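# Stack the tall tin on the low tin

## Task

Set the tall tin centred and stable on top of the low tin without dropping or tossing either tin, then release it and pull the grippers away.

## Robot and tools

Robot: two arms, left_arm and right_arm, each with six joints and a two-finger gripper. In the scene frame the origin sits at table-top height midway between the nominal arm bases; +z points up, +x points out over the table, and left_arm is on the +y side. These labels do not match image sides. Calibrated bases: left_arm at (-0.001, +0.260, +0.044) m, quat_wxyz (+1.000, 0, 0, -0.016); right_arm at (+0.038, -0.296, +0.046) m, quat_wxyz (+1.000, 0, 0, -0.007). A camera stand is fixed behind the arms. Loose objects may occasionally get nudged by something.

Row layout: every arm command is one row of 14 numbers covering both arms, even when only one moves. The first 7 are left_arm: shoulder, elbow, waist, wrist pitch, wrist yaw, wrist roll, then gripper opening. The next 7 are right_arm in the same order. Rely on this order only. The joint values are absolute target angles in radians, not offsets, on the same scale the Joint positions line uses. Stated ranges: shoulder 0.000 to 3.142, elbow 0.000 to 3.142, waist -2.618 to 3.054, wrist pitch -1.571 to 1.571, wrist yaw -1.571 to 1.571, wrist roll -2.094 to 2.094. Real limits can differ by up to 0.059 rad either way. A target beyond a limit by more than 0.059 rad, and farther out than the current angle, gets the call refused. A target past the real limit is clipped there, and you may see "joint sent to its limit". Opening is an absolute value from -1 (closed) to +1 (fully open), mapping to a pad gap of about 0 mm at -1, 18 at -0.5, 43 at 0, 69 at +0.5 and 87 at +1. To keep one gripper unchanged, repeat its current command; writing 0 there means half-open.

execute_actions: actions is a list of up to 15 rows. Each row is one control step of 1/30 s, and a short list repeats its last row to fill 15 steps. An empty list just reports the state and images. cameras selects images: cam_left_wrist, cam_right_wrist; null or ["all"] gives both, [] gives none, and an unknown name invalidates the call. Per step, waist/shoulder/elbow targets are kept within 0.339 rad of the measured angle and wrist joints within 2.2 rad. Targets that would shift a gripper more than 200 mm are scaled back. Unfinished motion may need to be commanded again.

move: target is either one 14-number row or a list of up to 15 rows, with all arms moving in step along joint paths, so the grippers trace curves. speed is rad/s for the joint with the longest travel, 0.01 to 12.57, default 0.5; give one value or one per target. blend (rad) rounds corners at intermediate targets; 0 stops at each one. opening_speed is 0.2 or more per second on the -1..+1 scale. Paths take at least 0.5 s, and anything beyond 10 s falls short. There is no collision avoidance with objects or the other arm. Faster motion and targets set deeper past contact give harder impacts and presses. Finger values in the first target are sent at once. Finger changes in later targets are sent when the arms come to rest there. blocking=false returns after about 0.5 s while the motion continues, and a fresh move replaces the running one. The result adds a "move:" line: done (at rest within 0.035 rad), off_target (at rest but farther off), moving, held (a check withheld steps or the clearance check stopped it), or fault; limits=held may also appear. Neither done nor off_target tells you about contact.

wait: seconds is 0 to 10. The arms hold their last command, any running move continues, and the call returns early when the move ends. stop: brakes the current move, which needs some distance. zoom_image: camera (cam_left_wrist or cam_right_wrist) and region [x0, y0, x1, y1] in pixels of that camera's latest image, origin at the top-left, at most 504 by 504. finished_scene: scene is this scene's number. It ends the scene and cannot be undone; after it, make no further calls in that reply. The stack must hold with the robot clear.

Results: end_effector_position (m) and end_effector_quat_wxyz are in the scene frame. The position is the point between the pads, just under 1 cm behind the fingertips, and can be off by a few cm, more at long reach. The fingers point along the gripper's +z axis and close along its y axis. Joint positions and Joint velocities list each arm's joints in row order, then the gripper reading (0 closed to 1 open). "within noise" means that arm is still. Joint targets shows the angles currently being driven toward; resend them to hold a joint still. Tool commands shows the present gripper commands. grip_measured uses the -1..+1 scale and can read about 1 mm off. To grip, command roughly 0.04 below the reading at first contact for full force (about 20 N per pad), or less below for a lighter hold; closing fast squeezes harder. Joint torques are in joint order, with offsets and noise. Joints 1 to 3 wrap at ±28 N m. "joint command not followed" means the clearance check changed some targets. Step readings list joint angles at some steps. Images are 896x504 from each wrist camera. Intrinsics: cam_left_wrist fx=fy=450.133, cx=446.391, cy=250.427; cam_right_wrist fx=fy=441.937, cx=448.311, cy=255.544.

Avoid: dropping or throwing tins, opening the gripper while a tin is still moving, letting anything leave the table, hard hits on fixed or heavy things, arm-to-arm contact (including closing fingers on the other gripper), strain on the camera cables, and long holds at full stretch or pushing into unreachable poses. Motors overheat: MOTOR HOT appears at 75 °C, at 90 °C the arm folds and stays idle, and at 100 °C it goes limp. Friction and load can leave joints short of or past their targets, and small turns may not happen at all.

Each tool is called after "Request:" as a command line: name --argument value for each argument, lists and objects as JSON in quotes; but a table of rows of numbers goes row by row, as --pt "numbers of a row", without its own name.

## Session

Request:
move --target '[1.0, 1.4, -0.35, -0.74, -0.35, 0, 0.2, 0.9, 1.3, 0.35, -0.74, 0.35, 0, 0.2]' --speed 1.0

Scene clock: 1.73 s.
left_arm: end_effector_position=(+0.2926, +0.2008, +0.4026) grip_measured=+0.200 end_effector_quat_wxyz=(+0.580, +0.058, +0.812, +0.021) | right_arm: end_effector_position=(+0.3136, -0.2630, +0.3891) grip_measured=+0.200 end_effector_quat_wxyz=(+0.576, -0.033, +0.816, -0.040)
Joint names: [shoulder, elbow, waist, wrist pitch, wrist yaw, wrist roll]
Joint positions: left_arm=[0.997 1.371 -0.358 -0.725 -0.335 -0.013 0.6] | right_arm=[0.9 1.276 0.341 -0.735 0.334 0.014 0.6]
Joint velocities: within noise
Joint torques (N m): left_arm=[-1.17 8.03 0.91 1.55 -0.25 0.19] | right_arm=[-0.31 7.19 0.32 1.55 0.36 -0.13]
Motor temperatures (°C): left_arm=[51 47 34 33 35 30 31] | right_arm=[34 45 35 31 37 32 29]
Heat: left arm: 51 °C; right arm: 45 °C.
Joint targets: left_arm=[1.000 1.400 -0.350 -0.740 -0.350 0.000] | right_arm=[0.900 1.300 0.350 -0.740 0.350 0.000]
move: done

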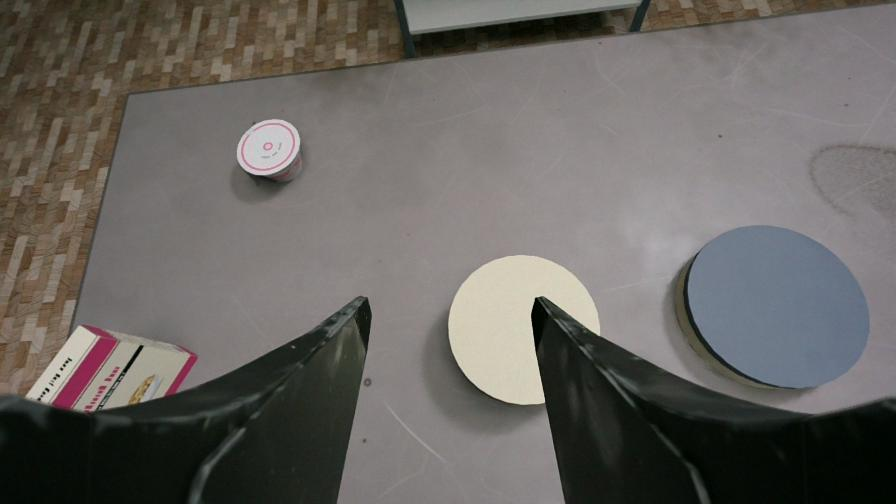

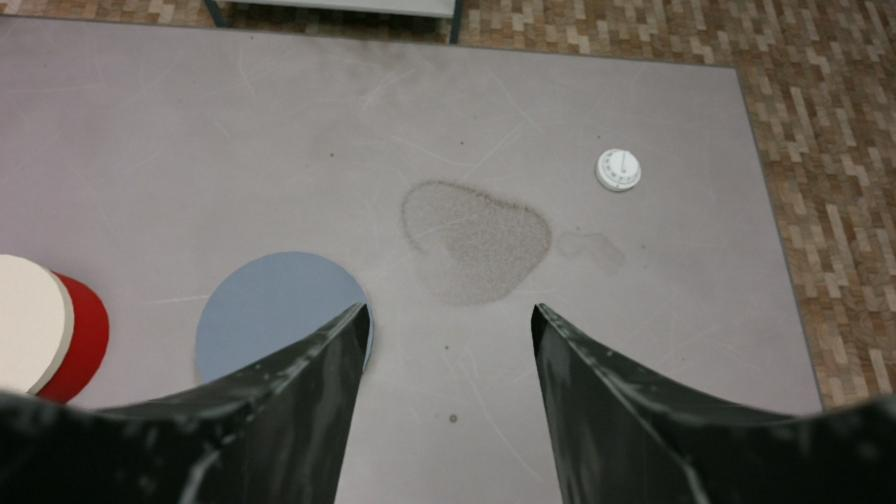

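Request:
move --pt "1.786 1.475 0.333 -1.320 0.693 1.735 0.2 2.008 1.750 0.608 -0.935 -0.629 -1.042 0.2" --pt "1.895 1.200 0.333 -0.934 0.693 1.735 0.2 2.097 1.476 0.608 -0.569 -0.629 -1.042 0.2" --speed '[1.0, 0.5]' --blend '[0.05, 0]'

Scene clock: 69.47 s.
left_arm: end_effector_position=(+0.3280, +0.2796, +0.0618) grip_measured=+0.200 end_effector_quat_wxyz=(+0.260, +0.606, +0.723, -0.205) | right_arm: end_effector_position=(+0.3720, +0.0125, +0.0629) grip_measured=+0.200 end_effector_quat_wxyz=(-0.227, +0.715, -0.611, -0.251)
Joint names: [shoulder, elbow, waist, wrist pitch, wrist yaw, wrist roll]
Joint positions: left_arm=[1.895 1.208 0.329 -0.956 0.671 1.716 0.6] | right_arm=[2.1 1.479 0.604 -0.598 -0.607 -1.026 0.6]
Joint velocities: within noise
Joint torques (N m): left_arm=[-8.87 4.37 0.61 0.41 0.55 0.25] | right_arm=[-8.73 4.79 -0.06 0.9 -0.44 -0.18]
Motor temperatures (°C): left_arm=[49 54 33 38 34 30 31] | right_arm=[34 50 35 36 35 32 29]
Heat: left arm: 54 °C; right arm: 50 °C.
Joint targets: left_arm=[1.895 1.200 0.333 -0.934 0.693 1.735] | right_arm=[2.097 1.476 0.608 -0.569 -0.629 -1.042]
move: done

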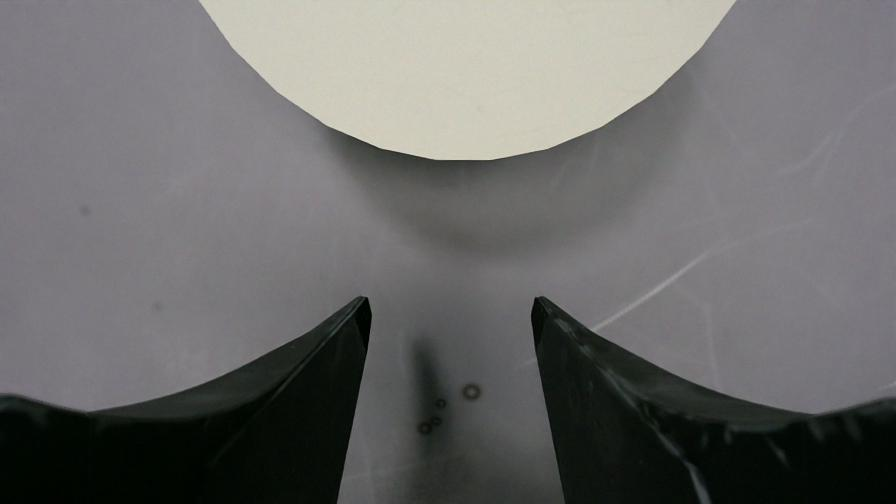

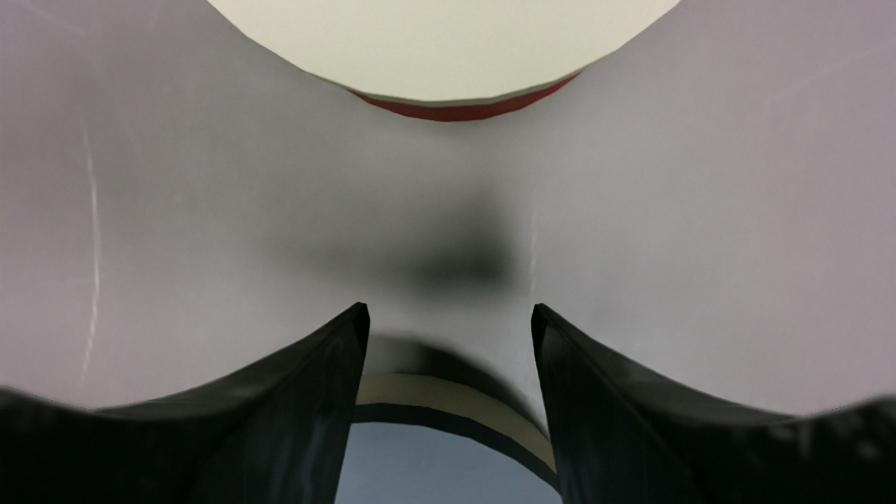

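Request:
move --target '[1.923, 1.120, 0.194, -0.735, 0.722, 1.568, 0.2, 2.270, 1.640, 0.728, -0.505, -0.608, -0.925, 0.2]' --speed 0.25

Scene clock: 98.73 s.
left_arm: end_effector_position=(+0.3375, +0.2360, +0.0389) grip_measured=+0.200 end_effector_quat_wxyz=(+0.266, +0.609, +0.716, -0.213) | right_arm: end_effector_position=(+0.3600, +0.0726, +0.0299) grip_measured=+0.200 end_effector_quat_wxyz=(-0.212, +0.725, -0.598, -0.269)
Joint names: [shoulder, elbow, waist, wrist pitch, wrist yaw, wrist roll]
Joint positions: left_arm=[1.918 1.13 0.202 -0.764 0.694 1.572 0.6] | right_arm=[2.267 1.608 0.72 -0.535 -0.603 -0.938 0.6]
Joint velocities: within noise
Joint torques (N m): left_arm=[-8.47 4.15 -0.42 0.59 0.63 0.01] | right_arm=[-9.26 7.58 0.28 0.97 -0.25 0.12]
Motor temperatures (°C): left_arm=[51 51 33 35 33 30 31] | right_arm=[43 50 35 35 35 32 29]
Heat: left arm: 51 °C; right arm: 50 °C.
Joint targets: left_arm=[1.923 1.120 0.194 -0.735 0.722 1.568] | right_arm=[2.270 1.640 0.728 -0.505 -0.608 -0.925]
move: done

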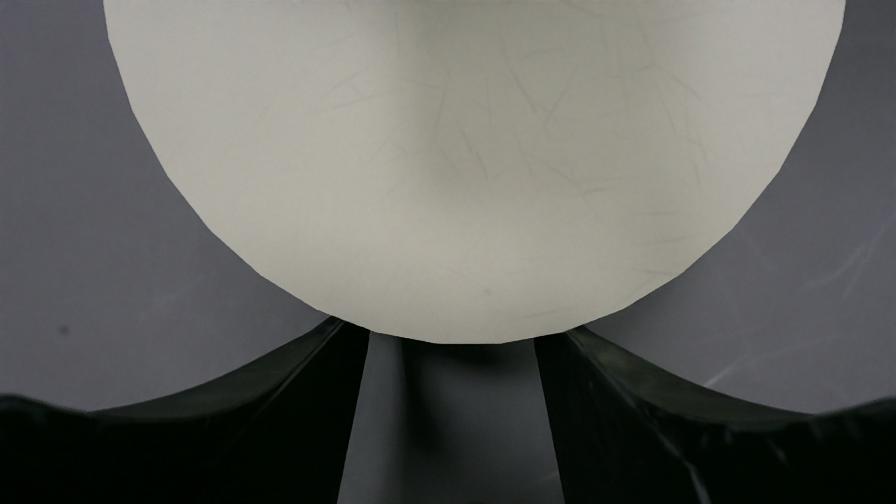

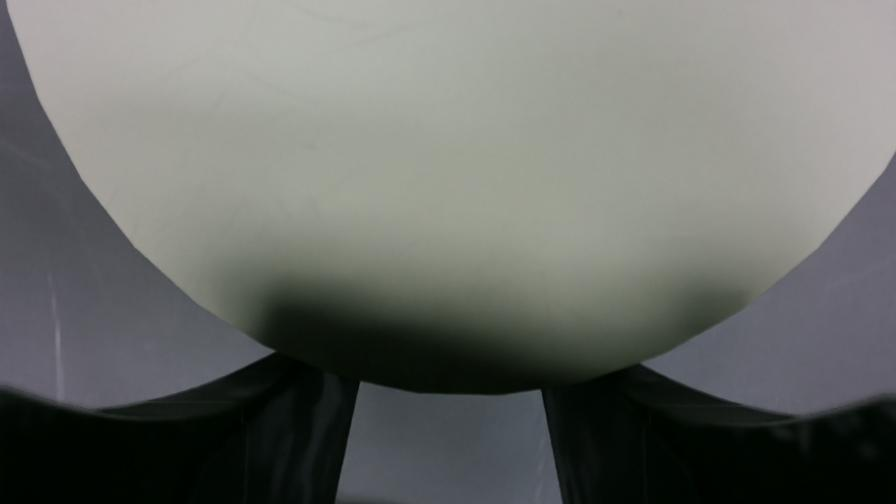

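Request:
move --pt "1.923 1.125 0.165 -0.745 0.780 1.568 0.2 2.270 1.650 0.750 -0.490 -0.680 -0.925 0.2" --pt "1.923 1.130 0.120 -0.745 0.880 1.568 0.2 2.272 1.662 0.785 -0.440 -0.770 -0.925 0.2" --speed 0.12

Scene clock: 110.03 s.
left_arm: end_effector_position=(+0.3363, +0.2294, +0.0391) grip_measured=+0.200 end_effector_quat_wxyz=(+0.264, +0.615, +0.711, -0.217) | right_arm: end_effector_position=(+0.3582, +0.0765, +0.0315) grip_measured=+0.200 end_effector_quat_wxyz=(-0.213, +0.723, -0.595, -0.278)
Joint names: [shoulder, elbow, waist, wrist pitch, wrist yaw, wrist roll]
Joint positions: left_arm=[1.918 1.13 0.184 -0.767 0.697 1.572 0.6] | right_arm=[2.271 1.615 0.722 -0.533 -0.622 -0.932 0.6]
Joint velocities: within noise
Joint torques (N m): left_arm=[-8.53 4.97 -4.97 0.54 2.17 -0.01] | right_arm=[-9.46 8.87 4.45 1.55 -1.85 0.07]
Motor temperatures (°C): left_arm=[52 50 33 35 34 30 31] | right_arm=[47 51 35 35 35 32 29]
Heat: left arm: 52 °C; right arm: 51 °C.
Joint targets: left_arm=[1.923 1.130 0.120 -0.745 0.880 1.568] | right_arm=[2.272 1.662 0.785 -0.440 -0.770 -0.925]
move: off_target (left_arm, right_arm); left_arm: the wrist yaw is farthest, 0.183 rad from its target; right_arm: the wrist yaw is farthest, 0.148 rad from its target

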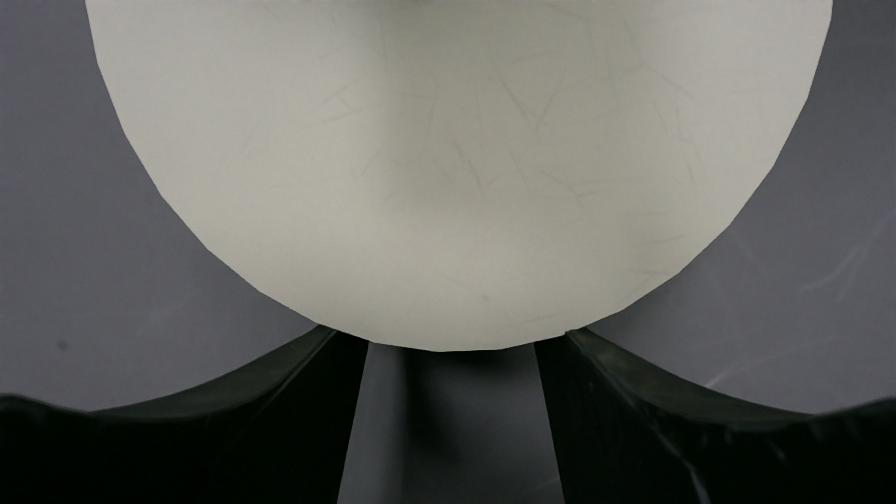

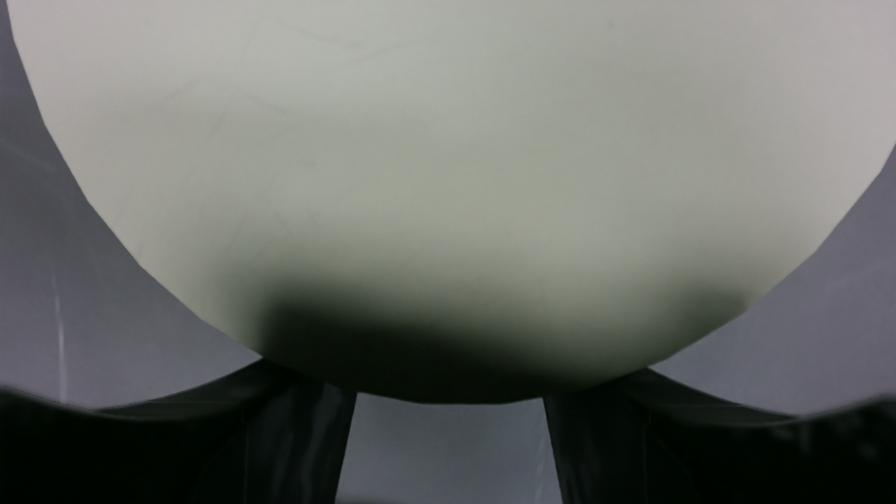

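Request:
move --pt "1.833 1.280 0.115 -0.950 0.885 1.568 0.2 2.200 1.780 0.790 -0.622 -0.775 -0.925 0.2" --pt "1.900 1.370 -0.284 -0.750 0.860 1.245 0.2 1.811 1.245 0.504 -0.525 -0.785 -1.030 0.2" --speed '[0.12, 0.25]'

Scene clock: 137.47 s.
left_arm: end_effector_position=(+0.3352, +0.0932, +0.0875) grip_measured=+0.200 end_effector_quat_wxyz=(+0.224, +0.667, +0.664, -0.252) | right_arm: end_effector_position=(+0.3354, -0.0648, +0.0876) grip_measured=+0.200 end_effector_quat_wxyz=(-0.210, +0.665, -0.665, -0.266)
Joint names: [shoulder, elbow, waist, wrist pitch, wrist yaw, wrist roll]
Joint positions: left_arm=[1.9 1.318 -0.217 -0.836 0.672 1.271 0.6] | right_arm=[1.851 1.232 0.47 -0.684 -0.646 -1.025 0.6]
Joint velocities: within noise
Joint torques (N m): left_arm=[-9.59 9.63 -5.18 1.36 2.19 -0.24] | right_arm=[-9.8 6 2.28 1.98 -1.77 -0.05]
Motor temperatures (°C): left_arm=[53 51 35 34 42 30 31] | right_arm=[50 56 37 38 39 32 29]
Heat: left arm: 53 °C; right arm: 56 °C.
Joint targets: left_arm=[1.900 1.370 -0.284 -0.750 0.860 1.245] | right_arm=[1.811 1.245 0.504 -0.525 -0.785 -1.030]
move: off_target (left_arm, right_arm); left_arm: the wrist yaw is farthest, 0.188 rad from its target; right_arm: the wrist pitch is farthest, 0.159 rad from its target

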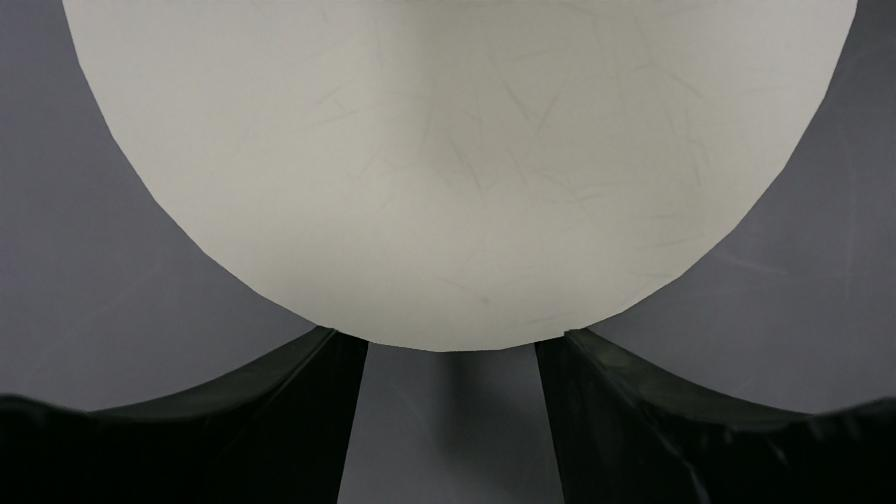

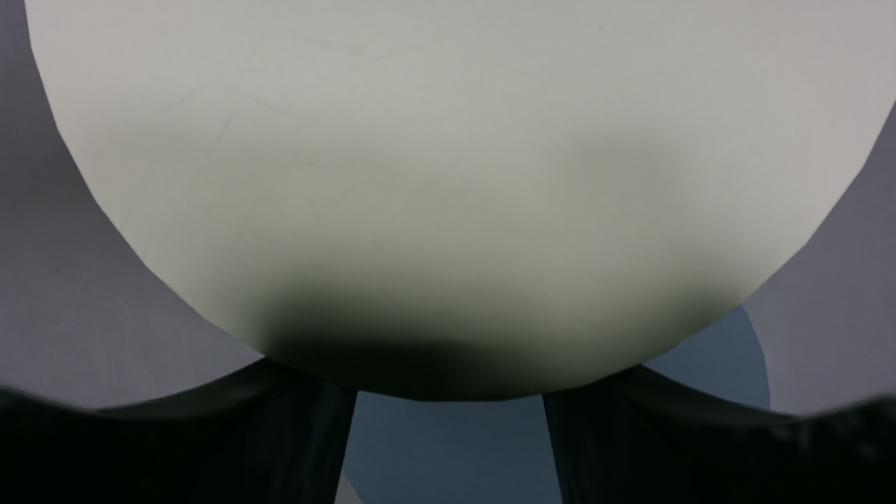

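Request:
move --target '[2.162, 1.759, -0.454, -0.762, 0.845, 1.145, 0.2, 1.794, 1.225, 0.236, -0.660, -0.825, -1.290, 0.2]' --speed 0.22

Scene clock: 218.43 s.
left_arm: end_effector_position=(+0.3914, +0.0037, +0.0902) grip_measured=+0.200 end_effector_quat_wxyz=(+0.241, +0.697, +0.626, -0.255) | right_arm: end_effector_position=(+0.3844, -0.1535, +0.0904) grip_measured=+0.200 end_effector_quat_wxyz=(-0.264, +0.653, -0.674, -0.220)
Joint names: [shoulder, elbow, waist, wrist pitch, wrist yaw, wrist roll]
Joint positions: left_arm=[2.164 1.702 -0.376 -0.835 0.671 1.173 0.6] | right_arm=[1.833 1.22 0.198 -0.723 -0.667 -1.274 0.6]
Joint velocities: within noise
Joint torques (N m): left_arm=[-12.29 10.39 -6.06 1.41 2.04 -0.28] | right_arm=[-9.54 5.29 2.55 1.03 -2 -0.18]
Motor temperatures (°C): left_arm=[56 56 37 37 48 30 31] | right_arm=[53 51 36 47 41 32 29]
Heat: left arm: 56 °C; right arm: 53 °C.
Joint targets: left_arm=[2.162 1.759 -0.454 -0.762 0.845 1.145] | right_arm=[1.794 1.225 0.236 -0.660 -0.825 -1.290]
move: off_target (left_arm, right_arm); left_arm: the wrist yaw is farthest, 0.174 rad from its target; right_arm: the wrist yaw is farthest, 0.158 rad from its target

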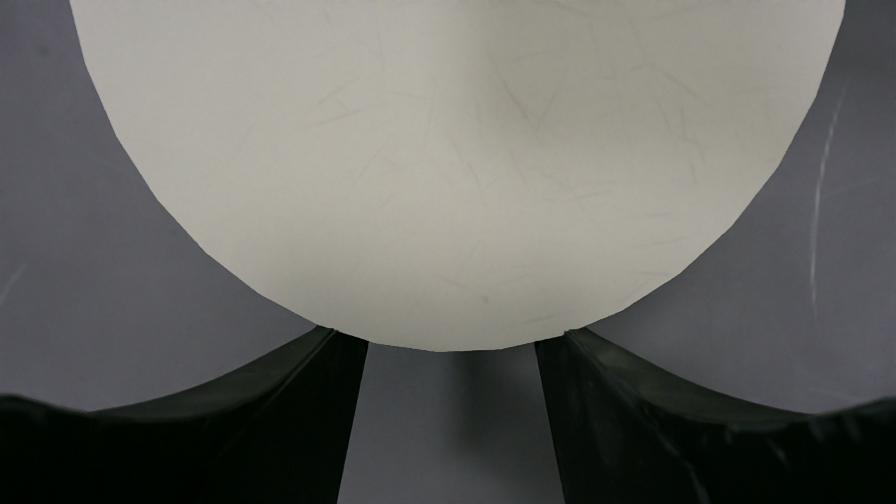

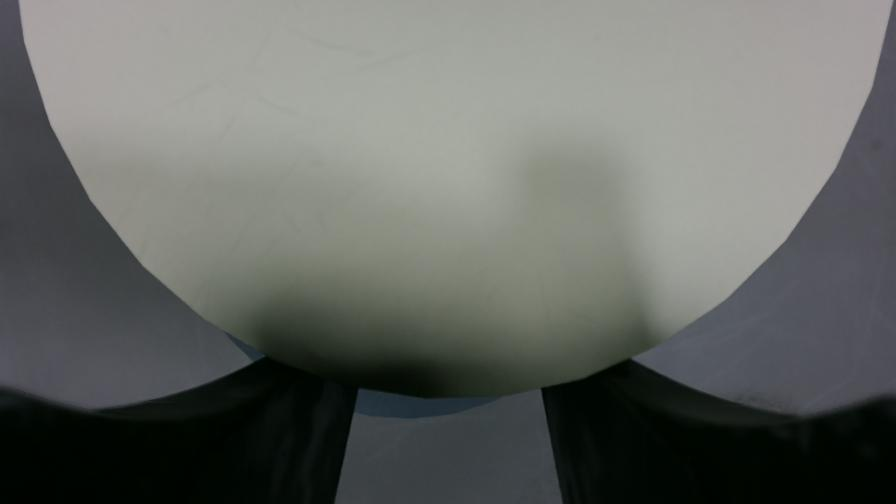

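Request:
move --target '[2.175, 1.783, -0.591, -0.690, 0.800, 0.985, 0.2, 1.750, 1.172, 0.073, -0.790, -0.855, -1.415, 0.2]' --speed 0.18

Scene clock: 244.07 s.
left_arm: end_effector_position=(+0.3662, -0.0462, +0.0914) grip_measured=+0.200 end_effector_quat_wxyz=(+0.221, +0.689, +0.639, -0.260) | right_arm: end_effector_position=(+0.3643, -0.2073, +0.0895) grip_measured=+0.200 end_effector_quat_wxyz=(-0.254, +0.638, -0.690, -0.227)
Joint names: [shoulder, elbow, waist, wrist pitch, wrist yaw, wrist roll]
Joint positions: left_arm=[2.176 1.728 -0.505 -0.795 0.627 1 0.6] | right_arm=[1.786 1.166 0.042 -0.849 -0.69 -1.427 0.6]
Joint velocities: within noise
Joint torques (N m): left_arm=[-12.44 10.29 -6.71 1.79 2.01 -0.14] | right_arm=[-8.81 5.2 2.02 0.77 -2.09 0.13]
Motor temperatures (°C): left_arm=[59 61 38 37 48 30 31] | right_arm=[51 50 36 42 43 32 29]
Heat: left arm: 61 °C; right arm: 51 °C.
Joint targets: left_arm=[2.175 1.783 -0.591 -0.690 0.800 0.985] | right_arm=[1.750 1.172 0.073 -0.790 -0.855 -1.415]
move: off_target (left_arm, right_arm); left_arm: the wrist yaw is farthest, 0.173 rad from its target; right_arm: the wrist yaw is farthest, 0.165 rad from its target

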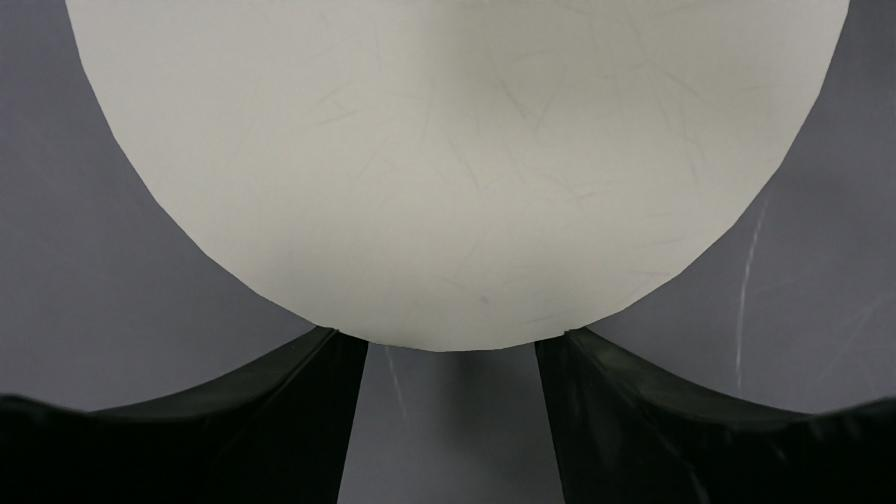

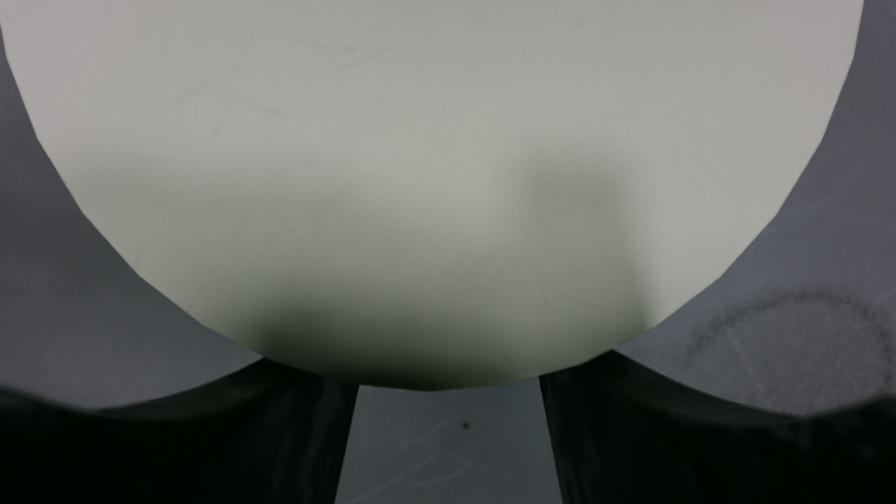

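Request:
move --target '[2.220, 1.795, -0.587, -0.665, 0.800, 0.985, 0.2, 1.803, 1.148, 0.063, -0.718, -0.855, -1.415, 0.2]' --speed 0.08

Scene clock: 269.47 s.
left_arm: end_effector_position=(+0.3708, -0.0504, +0.0819) grip_measured=+0.200 end_effector_quat_wxyz=(+0.220, +0.689, +0.639, -0.262) | right_arm: end_effector_position=(+0.3682, -0.2112, +0.0801) grip_measured=+0.200 end_effector_quat_wxyz=(-0.259, +0.637, -0.691, -0.221)
Joint names: [shoulder, elbow, waist, wrist pitch, wrist yaw, wrist roll]
Joint positions: left_arm=[2.21 1.746 -0.507 -0.779 0.629 1 0.6] | right_arm=[1.801 1.146 0.032 -0.803 -0.687 -1.432 0.6]
Joint velocities: within noise
Joint torques (N m): left_arm=[-11.66 9.84 -6.22 1.89 1.99 -0.13] | right_arm=[-5.96 4.9 2.04 1.04 -2.12 0.18]
Motor temperatures (°C): left_arm=[60 59 39 41 49 30 31] | right_arm=[52 51 36 39 45 32 29]
Heat: left arm: 60 °C; right arm: 52 °C.
Joint targets: left_arm=[2.220 1.795 -0.587 -0.665 0.800 0.985] | right_arm=[1.803 1.148 0.063 -0.718 -0.855 -1.415]
move: off_target (left_arm, right_arm); left_arm: the wrist yaw is farthest, 0.171 rad from its target; right_arm: the wrist yaw is farthest, 0.168 rad from its target

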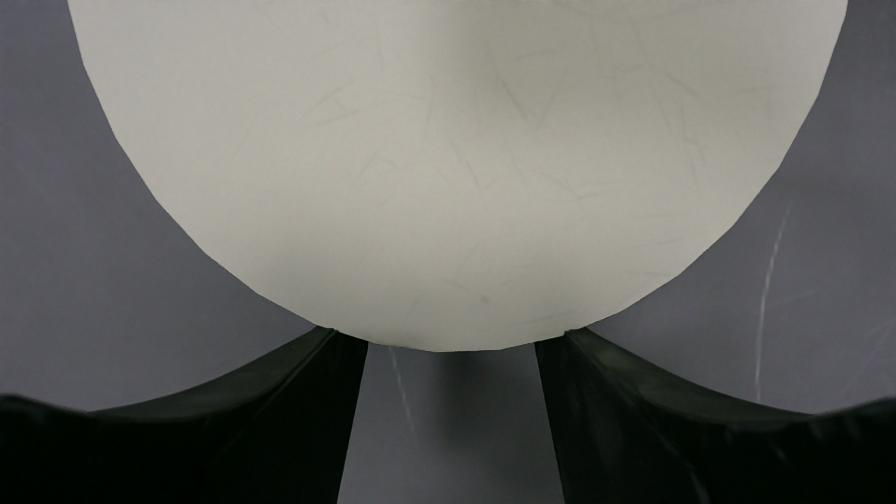

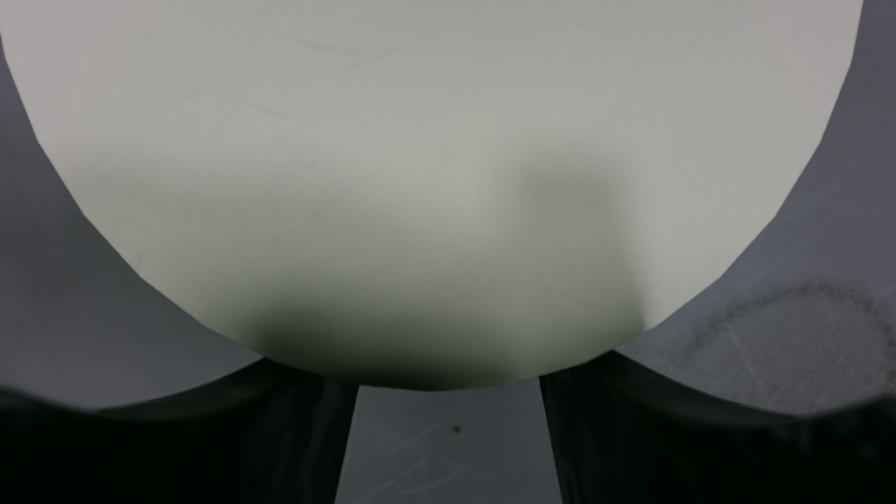

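Request:
move --target '[2.240, 1.755, -0.585, -0.630, 0.800, 0.985, 0.2, 1.830, 1.131, 0.061, -0.674, -0.855, -1.415, 0.2]' --speed 0.07

Scene clock: 278.20 s.
left_arm: end_effector_position=(+0.3746, -0.0532, +0.0792) grip_measured=+0.200 end_effector_quat_wxyz=(+0.227, +0.690, +0.636, -0.261) | right_arm: end_effector_position=(+0.3708, -0.2135, +0.0683) grip_measured=+0.200 end_effector_quat_wxyz=(-0.259, +0.636, -0.692, -0.220)
Joint names: [shoulder, elbow, waist, wrist pitch, wrist yaw, wrist roll]
Joint positions: left_arm=[2.22 1.746 -0.507 -0.755 0.632 1 0.6] | right_arm=[1.829 1.129 0.024 -0.761 -0.687 -1.437 0.6]
Joint velocities: within noise
Joint torques (N m): left_arm=[-10.7 6.65 -6.06 2.01 1.97 -0.12] | right_arm=[-6.06 4.78 2.44 1.05 -2.12 0.23]
Motor temperatures (°C): left_arm=[61 59 39 42 49 30 31] | right_arm=[51 50 36 39 45 32 29]
Heat: left arm: 61 °C; right arm: 51 °C.
Joint targets: left_arm=[2.240 1.755 -0.585 -0.630 0.800 0.985] | right_arm=[1.830 1.131 0.061 -0.674 -0.855 -1.415]
move: off_target (left_arm, right_arm); left_arm: the wrist yaw is farthest, 0.168 rad from its target; right_arm: the wrist yaw is farthest, 0.168 rad from its target

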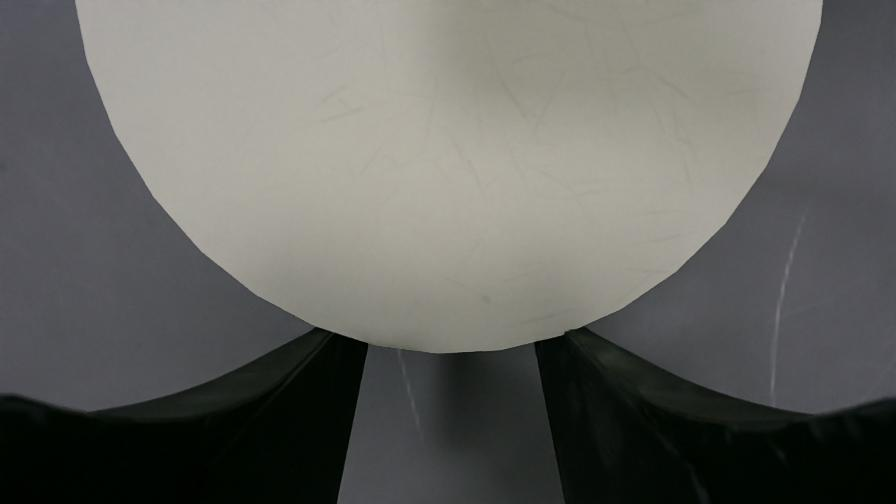

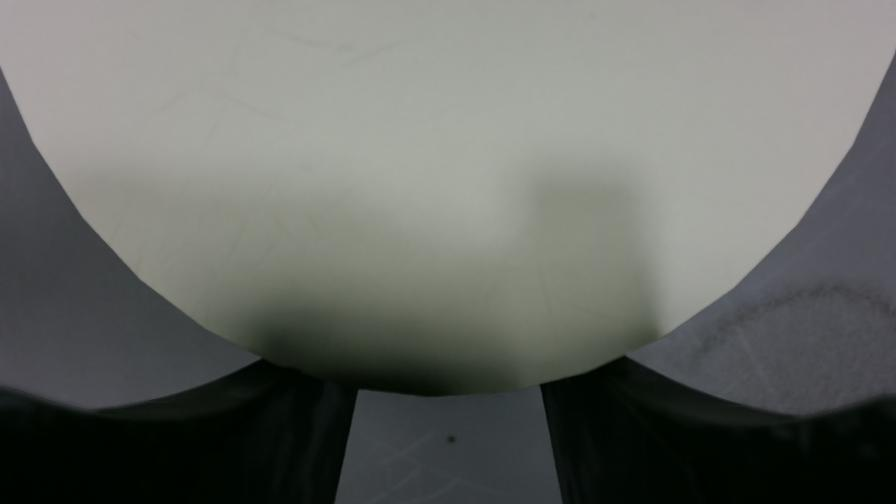

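Request:
move --target '[2.238, 1.705, -0.577, -0.590, 0.800, 0.985, 0.2, 1.833, 1.121, 0.069, -0.655, -0.855, -1.415, 0.2]' --speed 0.07

Scene clock: 284.33 s.
left_arm: end_effector_position=(+0.3751, -0.0542, +0.0746) grip_measured=+0.200 end_effector_quat_wxyz=(+0.233, +0.689, +0.633, -0.264) | right_arm: end_effector_position=(+0.3709, -0.2134, +0.0677) grip_measured=+0.200 end_effector_quat_wxyz=(-0.260, +0.636, -0.692, -0.220)
Joint names: [shoulder, elbow, waist, wrist pitch, wrist yaw, wrist roll]
Joint positions: left_arm=[2.22 1.721 -0.505 -0.719 0.642 1 0.6] | right_arm=[1.829 1.126 0.024 -0.756 -0.688 -1.437 0.6]
Joint velocities: within noise
Joint torques (N m): left_arm=[-10.85 4.57 -5.57 2.08 1.85 -0.12] | right_arm=[-5.83 4.18 3.06 1.18 -2.11 0.23]
Motor temperatures (°C): left_arm=[61 58 39 43 49 30 31] | right_arm=[50 50 36 39 45 32 29]
Heat: left arm: 61 °C; right arm: 50 °C.
Joint targets: left_arm=[2.238 1.705 -0.577 -0.590 0.800 0.985] | right_arm=[1.833 1.121 0.069 -0.655 -0.855 -1.415]
move: off_target (left_arm, right_arm); left_arm: the wrist yaw is farthest, 0.158 rad from its target; right_arm: the wrist yaw is farthest, 0.167 rad from its target

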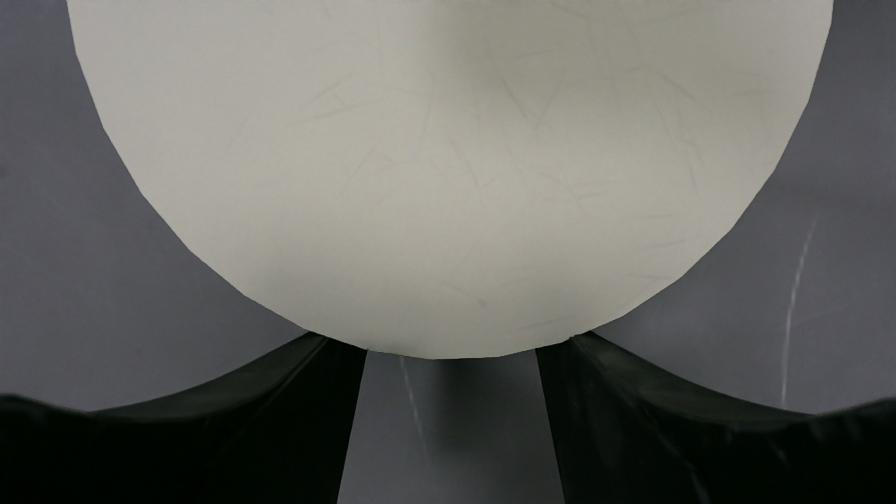

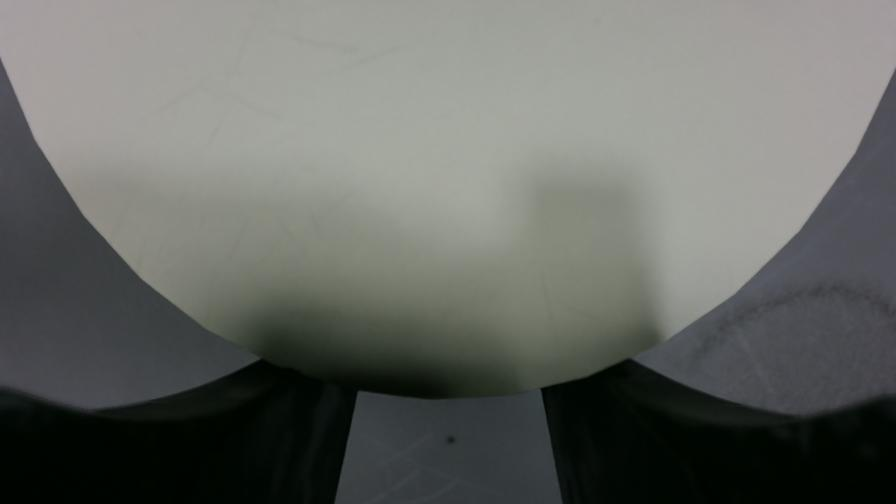

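Request:
move --pt "2.240 1.680 -0.577 -0.570 0.800 0.985 0.2 1.845 1.105 0.069 -0.635 -0.855 -1.415 0.2" --pt "2.225 1.700 -0.515 -0.700 0.680 1.000 0.2 1.838 1.112 0.035 -0.735 -0.720 -1.437 0.2" --pt "2.215 1.700 -0.460 -0.720 0.650 1.000 0.2 1.830 1.120 -0.030 -0.750 -0.690 -1.437 0.2" --pt "2.110 1.555 -0.400 -0.660 0.650 1.000 0.2 1.785 1.080 -0.140 -0.740 -0.690 -1.437 0.2" --pt "1.970 1.760 -0.360 -1.000 0.750 1.000 0.2 1.650 1.260 -0.200 -1.050 -0.800 -1.437 0.2" --speed '[0.07, 0.1, 0.15, 0.3, 0.5]'

Scene clock: 299.53 s.
left_arm: end_effector_position=(+0.3612, +0.0081, +0.1698) grip_measured=+0.200 end_effector_quat_wxyz=(+0.248, +0.636, +0.669, -0.293) | right_arm: end_effector_position=(+0.3616, -0.2689, +0.1458) grip_measured=+0.200 end_effector_quat_wxyz=(+0.308, -0.549, +0.744, +0.223)
Joint names: [shoulder, elbow, waist, wrist pitch, wrist yaw, wrist roll]
Joint positions: left_arm=[1.993 1.733 -0.366 -0.987 0.732 0.997 0.6] | right_arm=[1.671 1.235 -0.193 -1.034 -0.776 -1.437 0.6]
Joint velocities: within noise
Joint torques (N m): left_arm=[-13.24 8.13 0.75 0.63 0.51 0.07] | right_arm=[-7.08 7.04 -0.88 0.08 -0.56 -0.01]
Motor temperatures (°C): left_arm=[62 56 38 42 48 30 31] | right_arm=[48 49 36 38 45 32 29]
Heat: left arm: 62 °C; right arm: 49 °C.
Joint targets: left_arm=[1.970 1.760 -0.360 -1.000 0.750 1.000] | right_arm=[1.650 1.260 -0.200 -1.050 -0.800 -1.437]
move: done

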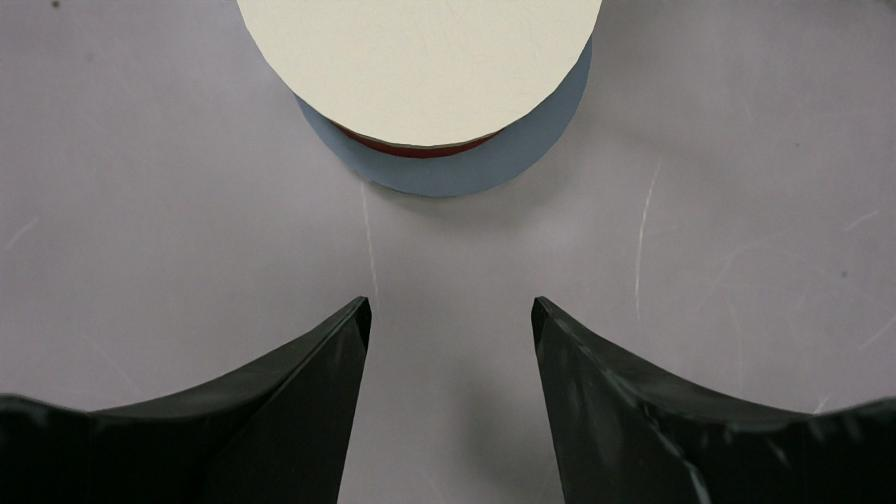

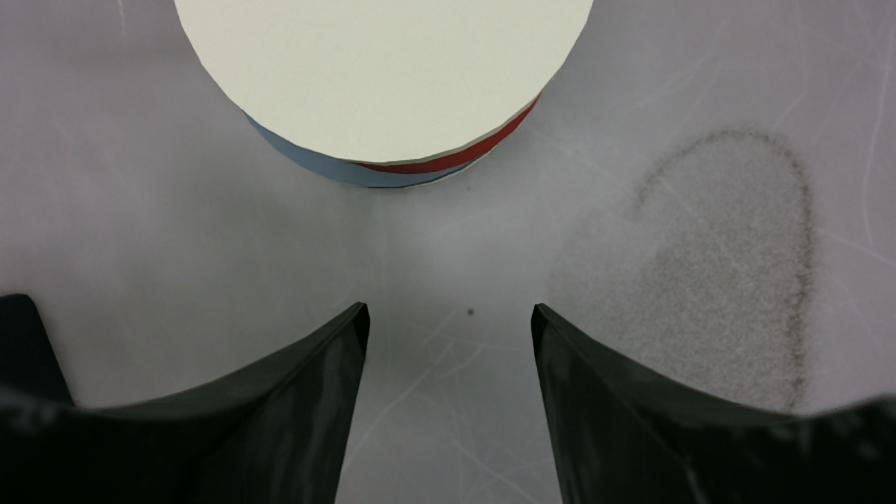

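Request:
zoom_image --camera "cam_left_wrist" --region '[220, 0, 620, 220]'

Request:
zoom_image --camera "cam_right_wrist" --region '[160, 0, 620, 220]'

Scaled by 1.260.

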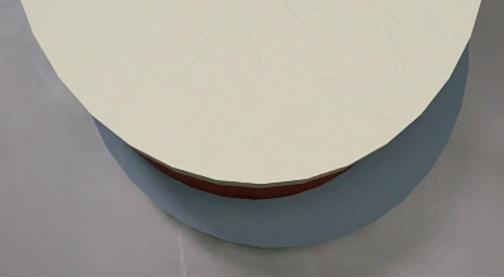

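Scaled by 1.096.

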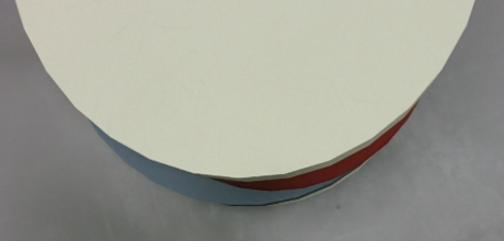

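Request:
move --pt "1.970 1.760 -0.360 -1.000 0.750 1.000 0.2 1.795 1.090 -0.120 -0.740 -0.700 -1.437 0.2" --pt "1.970 1.760 -0.360 -1.000 0.750 1.000 0.2 1.825 1.125 -0.010 -0.745 -0.710 -1.437 0.2" --pt "1.970 1.760 -0.360 -1.000 0.750 1.000 0.2 1.812 1.110 0.060 -0.735 -0.750 -1.437 0.2" --speed '[0.6, 0.2, 0.06]'

Scene clock: 349.40 s.
left_arm: end_effector_position=(+0.3609, +0.0081, +0.1697) grip_measured=+0.200 end_effector_quat_wxyz=(+0.247, +0.636, +0.669, -0.294) | right_arm: end_effector_position=(+0.3573, -0.1996, +0.0649) grip_measured=+0.200 end_effector_quat_wxyz=(-0.258, +0.639, -0.682, -0.244)
Joint names: [shoulder, elbow, waist, wrist pitch, wrist yaw, wrist roll]
Joint positions: left_arm=[1.993 1.733 -0.366 -0.988 0.732 0.997 0.6] | right_arm=[1.822 1.095 0.051 -0.758 -0.721 -1.437 0.6]
Joint velocities: within noise
Joint torques (N m): left_arm=[-13.2 8.14 0.72 0.67 0.52 0.08] | right_arm=[-6.8 5.78 0.34 0.43 -0.59 -0.01]
Motor temperatures (°C): left_arm=[71 57 35 37 40 30 31] | right_arm=[47 52 35 35 40 32 29]
Heat: left arm: 71 °C; right arm: 52 °C.
Joint targets: left_arm=[1.970 1.760 -0.360 -1.000 0.750 1.000] | right_arm=[1.812 1.110 0.060 -0.735 -0.750 -1.437]
move: done

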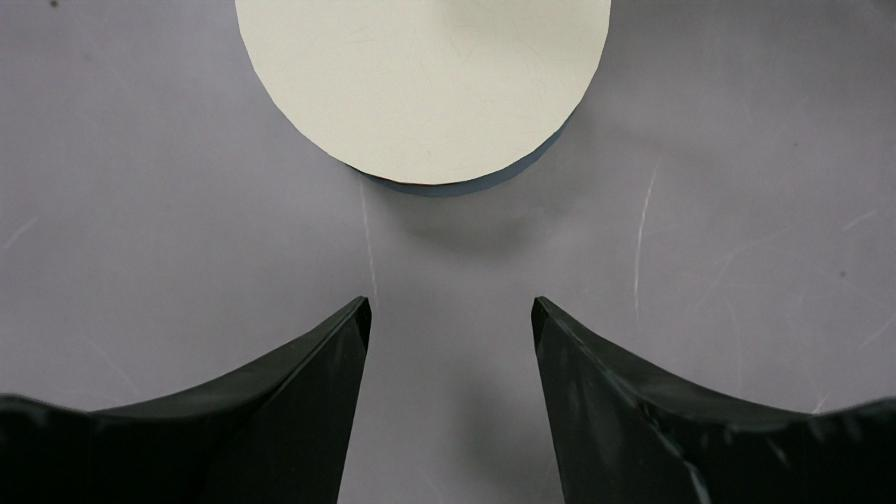

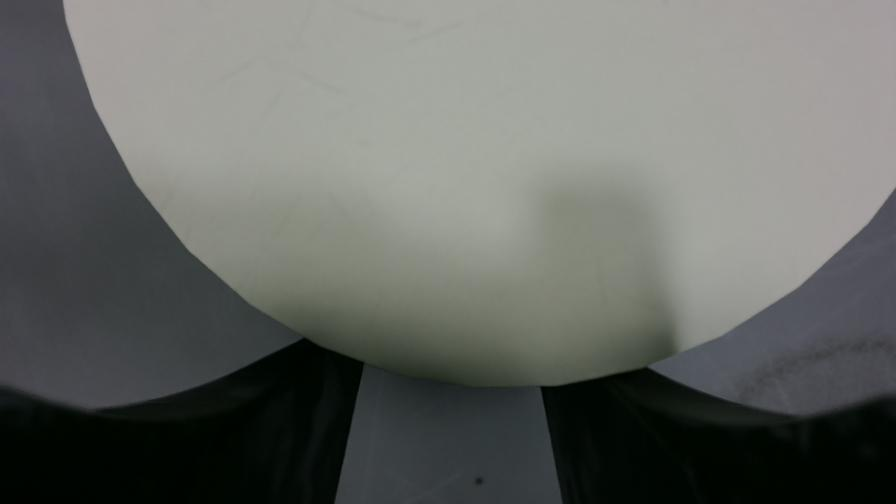

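Request:
move --pt "1.970 1.760 -0.360 -1.000 0.750 1.000 0.2 1.825 1.120 -0.020 -0.750 -0.700 -1.437 0.2" --pt "2.100 1.570 -0.370 -0.660 0.660 1.000 0.2 1.785 1.080 -0.140 -0.740 -0.690 -1.437 0.2" --pt "2.145 1.590 -0.440 -0.655 0.660 1.000 0.2 1.650 1.260 -0.200 -1.050 -0.800 -1.437 0.2" --pt "2.190 1.665 -0.495 -0.675 0.675 1.000 0.2 1.650 1.260 -0.200 -1.050 -0.800 -1.437 0.2" --speed '[0.2, 0.5, 0.5, 0.05]'

Scene clock: 371.10 s.
left_arm: end_effector_position=(+0.3648, -0.0423, +0.0675) grip_measured=+0.200 end_effector_quat_wxyz=(+0.229, +0.680, +0.639, -0.276) | right_arm: end_effector_position=(+0.3614, -0.2688, +0.1460) grip_measured=+0.200 end_effector_quat_wxyz=(+0.308, -0.549, +0.744, +0.224)
Joint names: [shoulder, elbow, waist, wrist pitch, wrist yaw, wrist roll]
Joint positions: left_arm=[2.184 1.63 -0.486 -0.682 0.666 0.997 0.6] | right_arm=[1.671 1.235 -0.193 -1.035 -0.776 -1.437 0.6]
Joint velocities: within noise
Joint torques (N m): left_arm=[-11.7 8.55 -0.49 0.87 0.4 0.08] | right_arm=[-7.05 6.98 -0.87 0.11 -0.54 -0.01]
Motor temperatures (°C): left_arm=[72 57 35 37 39 30 31] | right_arm=[46 52 35 34 39 32 29]
Heat: left arm: 72 °C; right arm: 52 °C.
Joint targets: left_arm=[2.190 1.665 -0.495 -0.675 0.675 1.000] | right_arm=[1.650 1.260 -0.200 -1.050 -0.800 -1.437]
move: done

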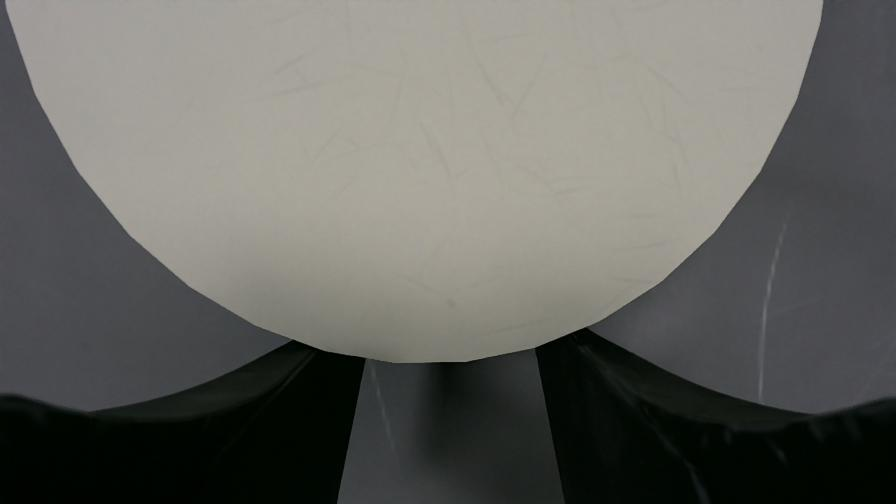

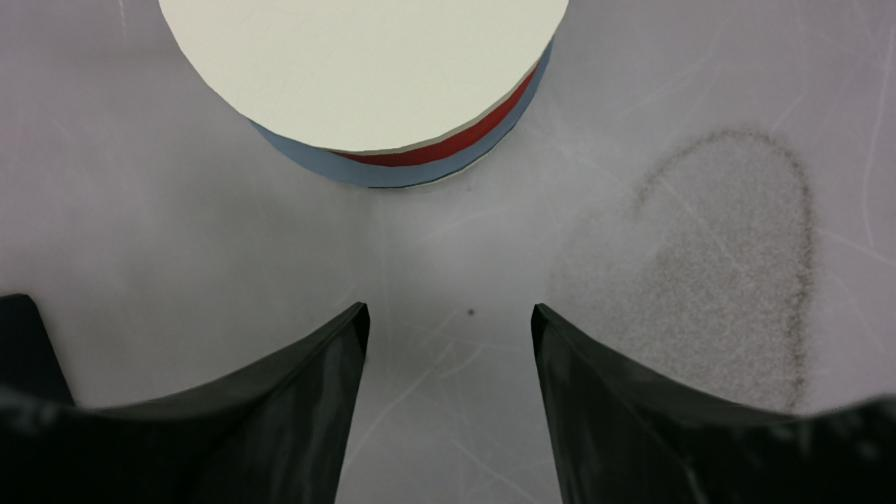

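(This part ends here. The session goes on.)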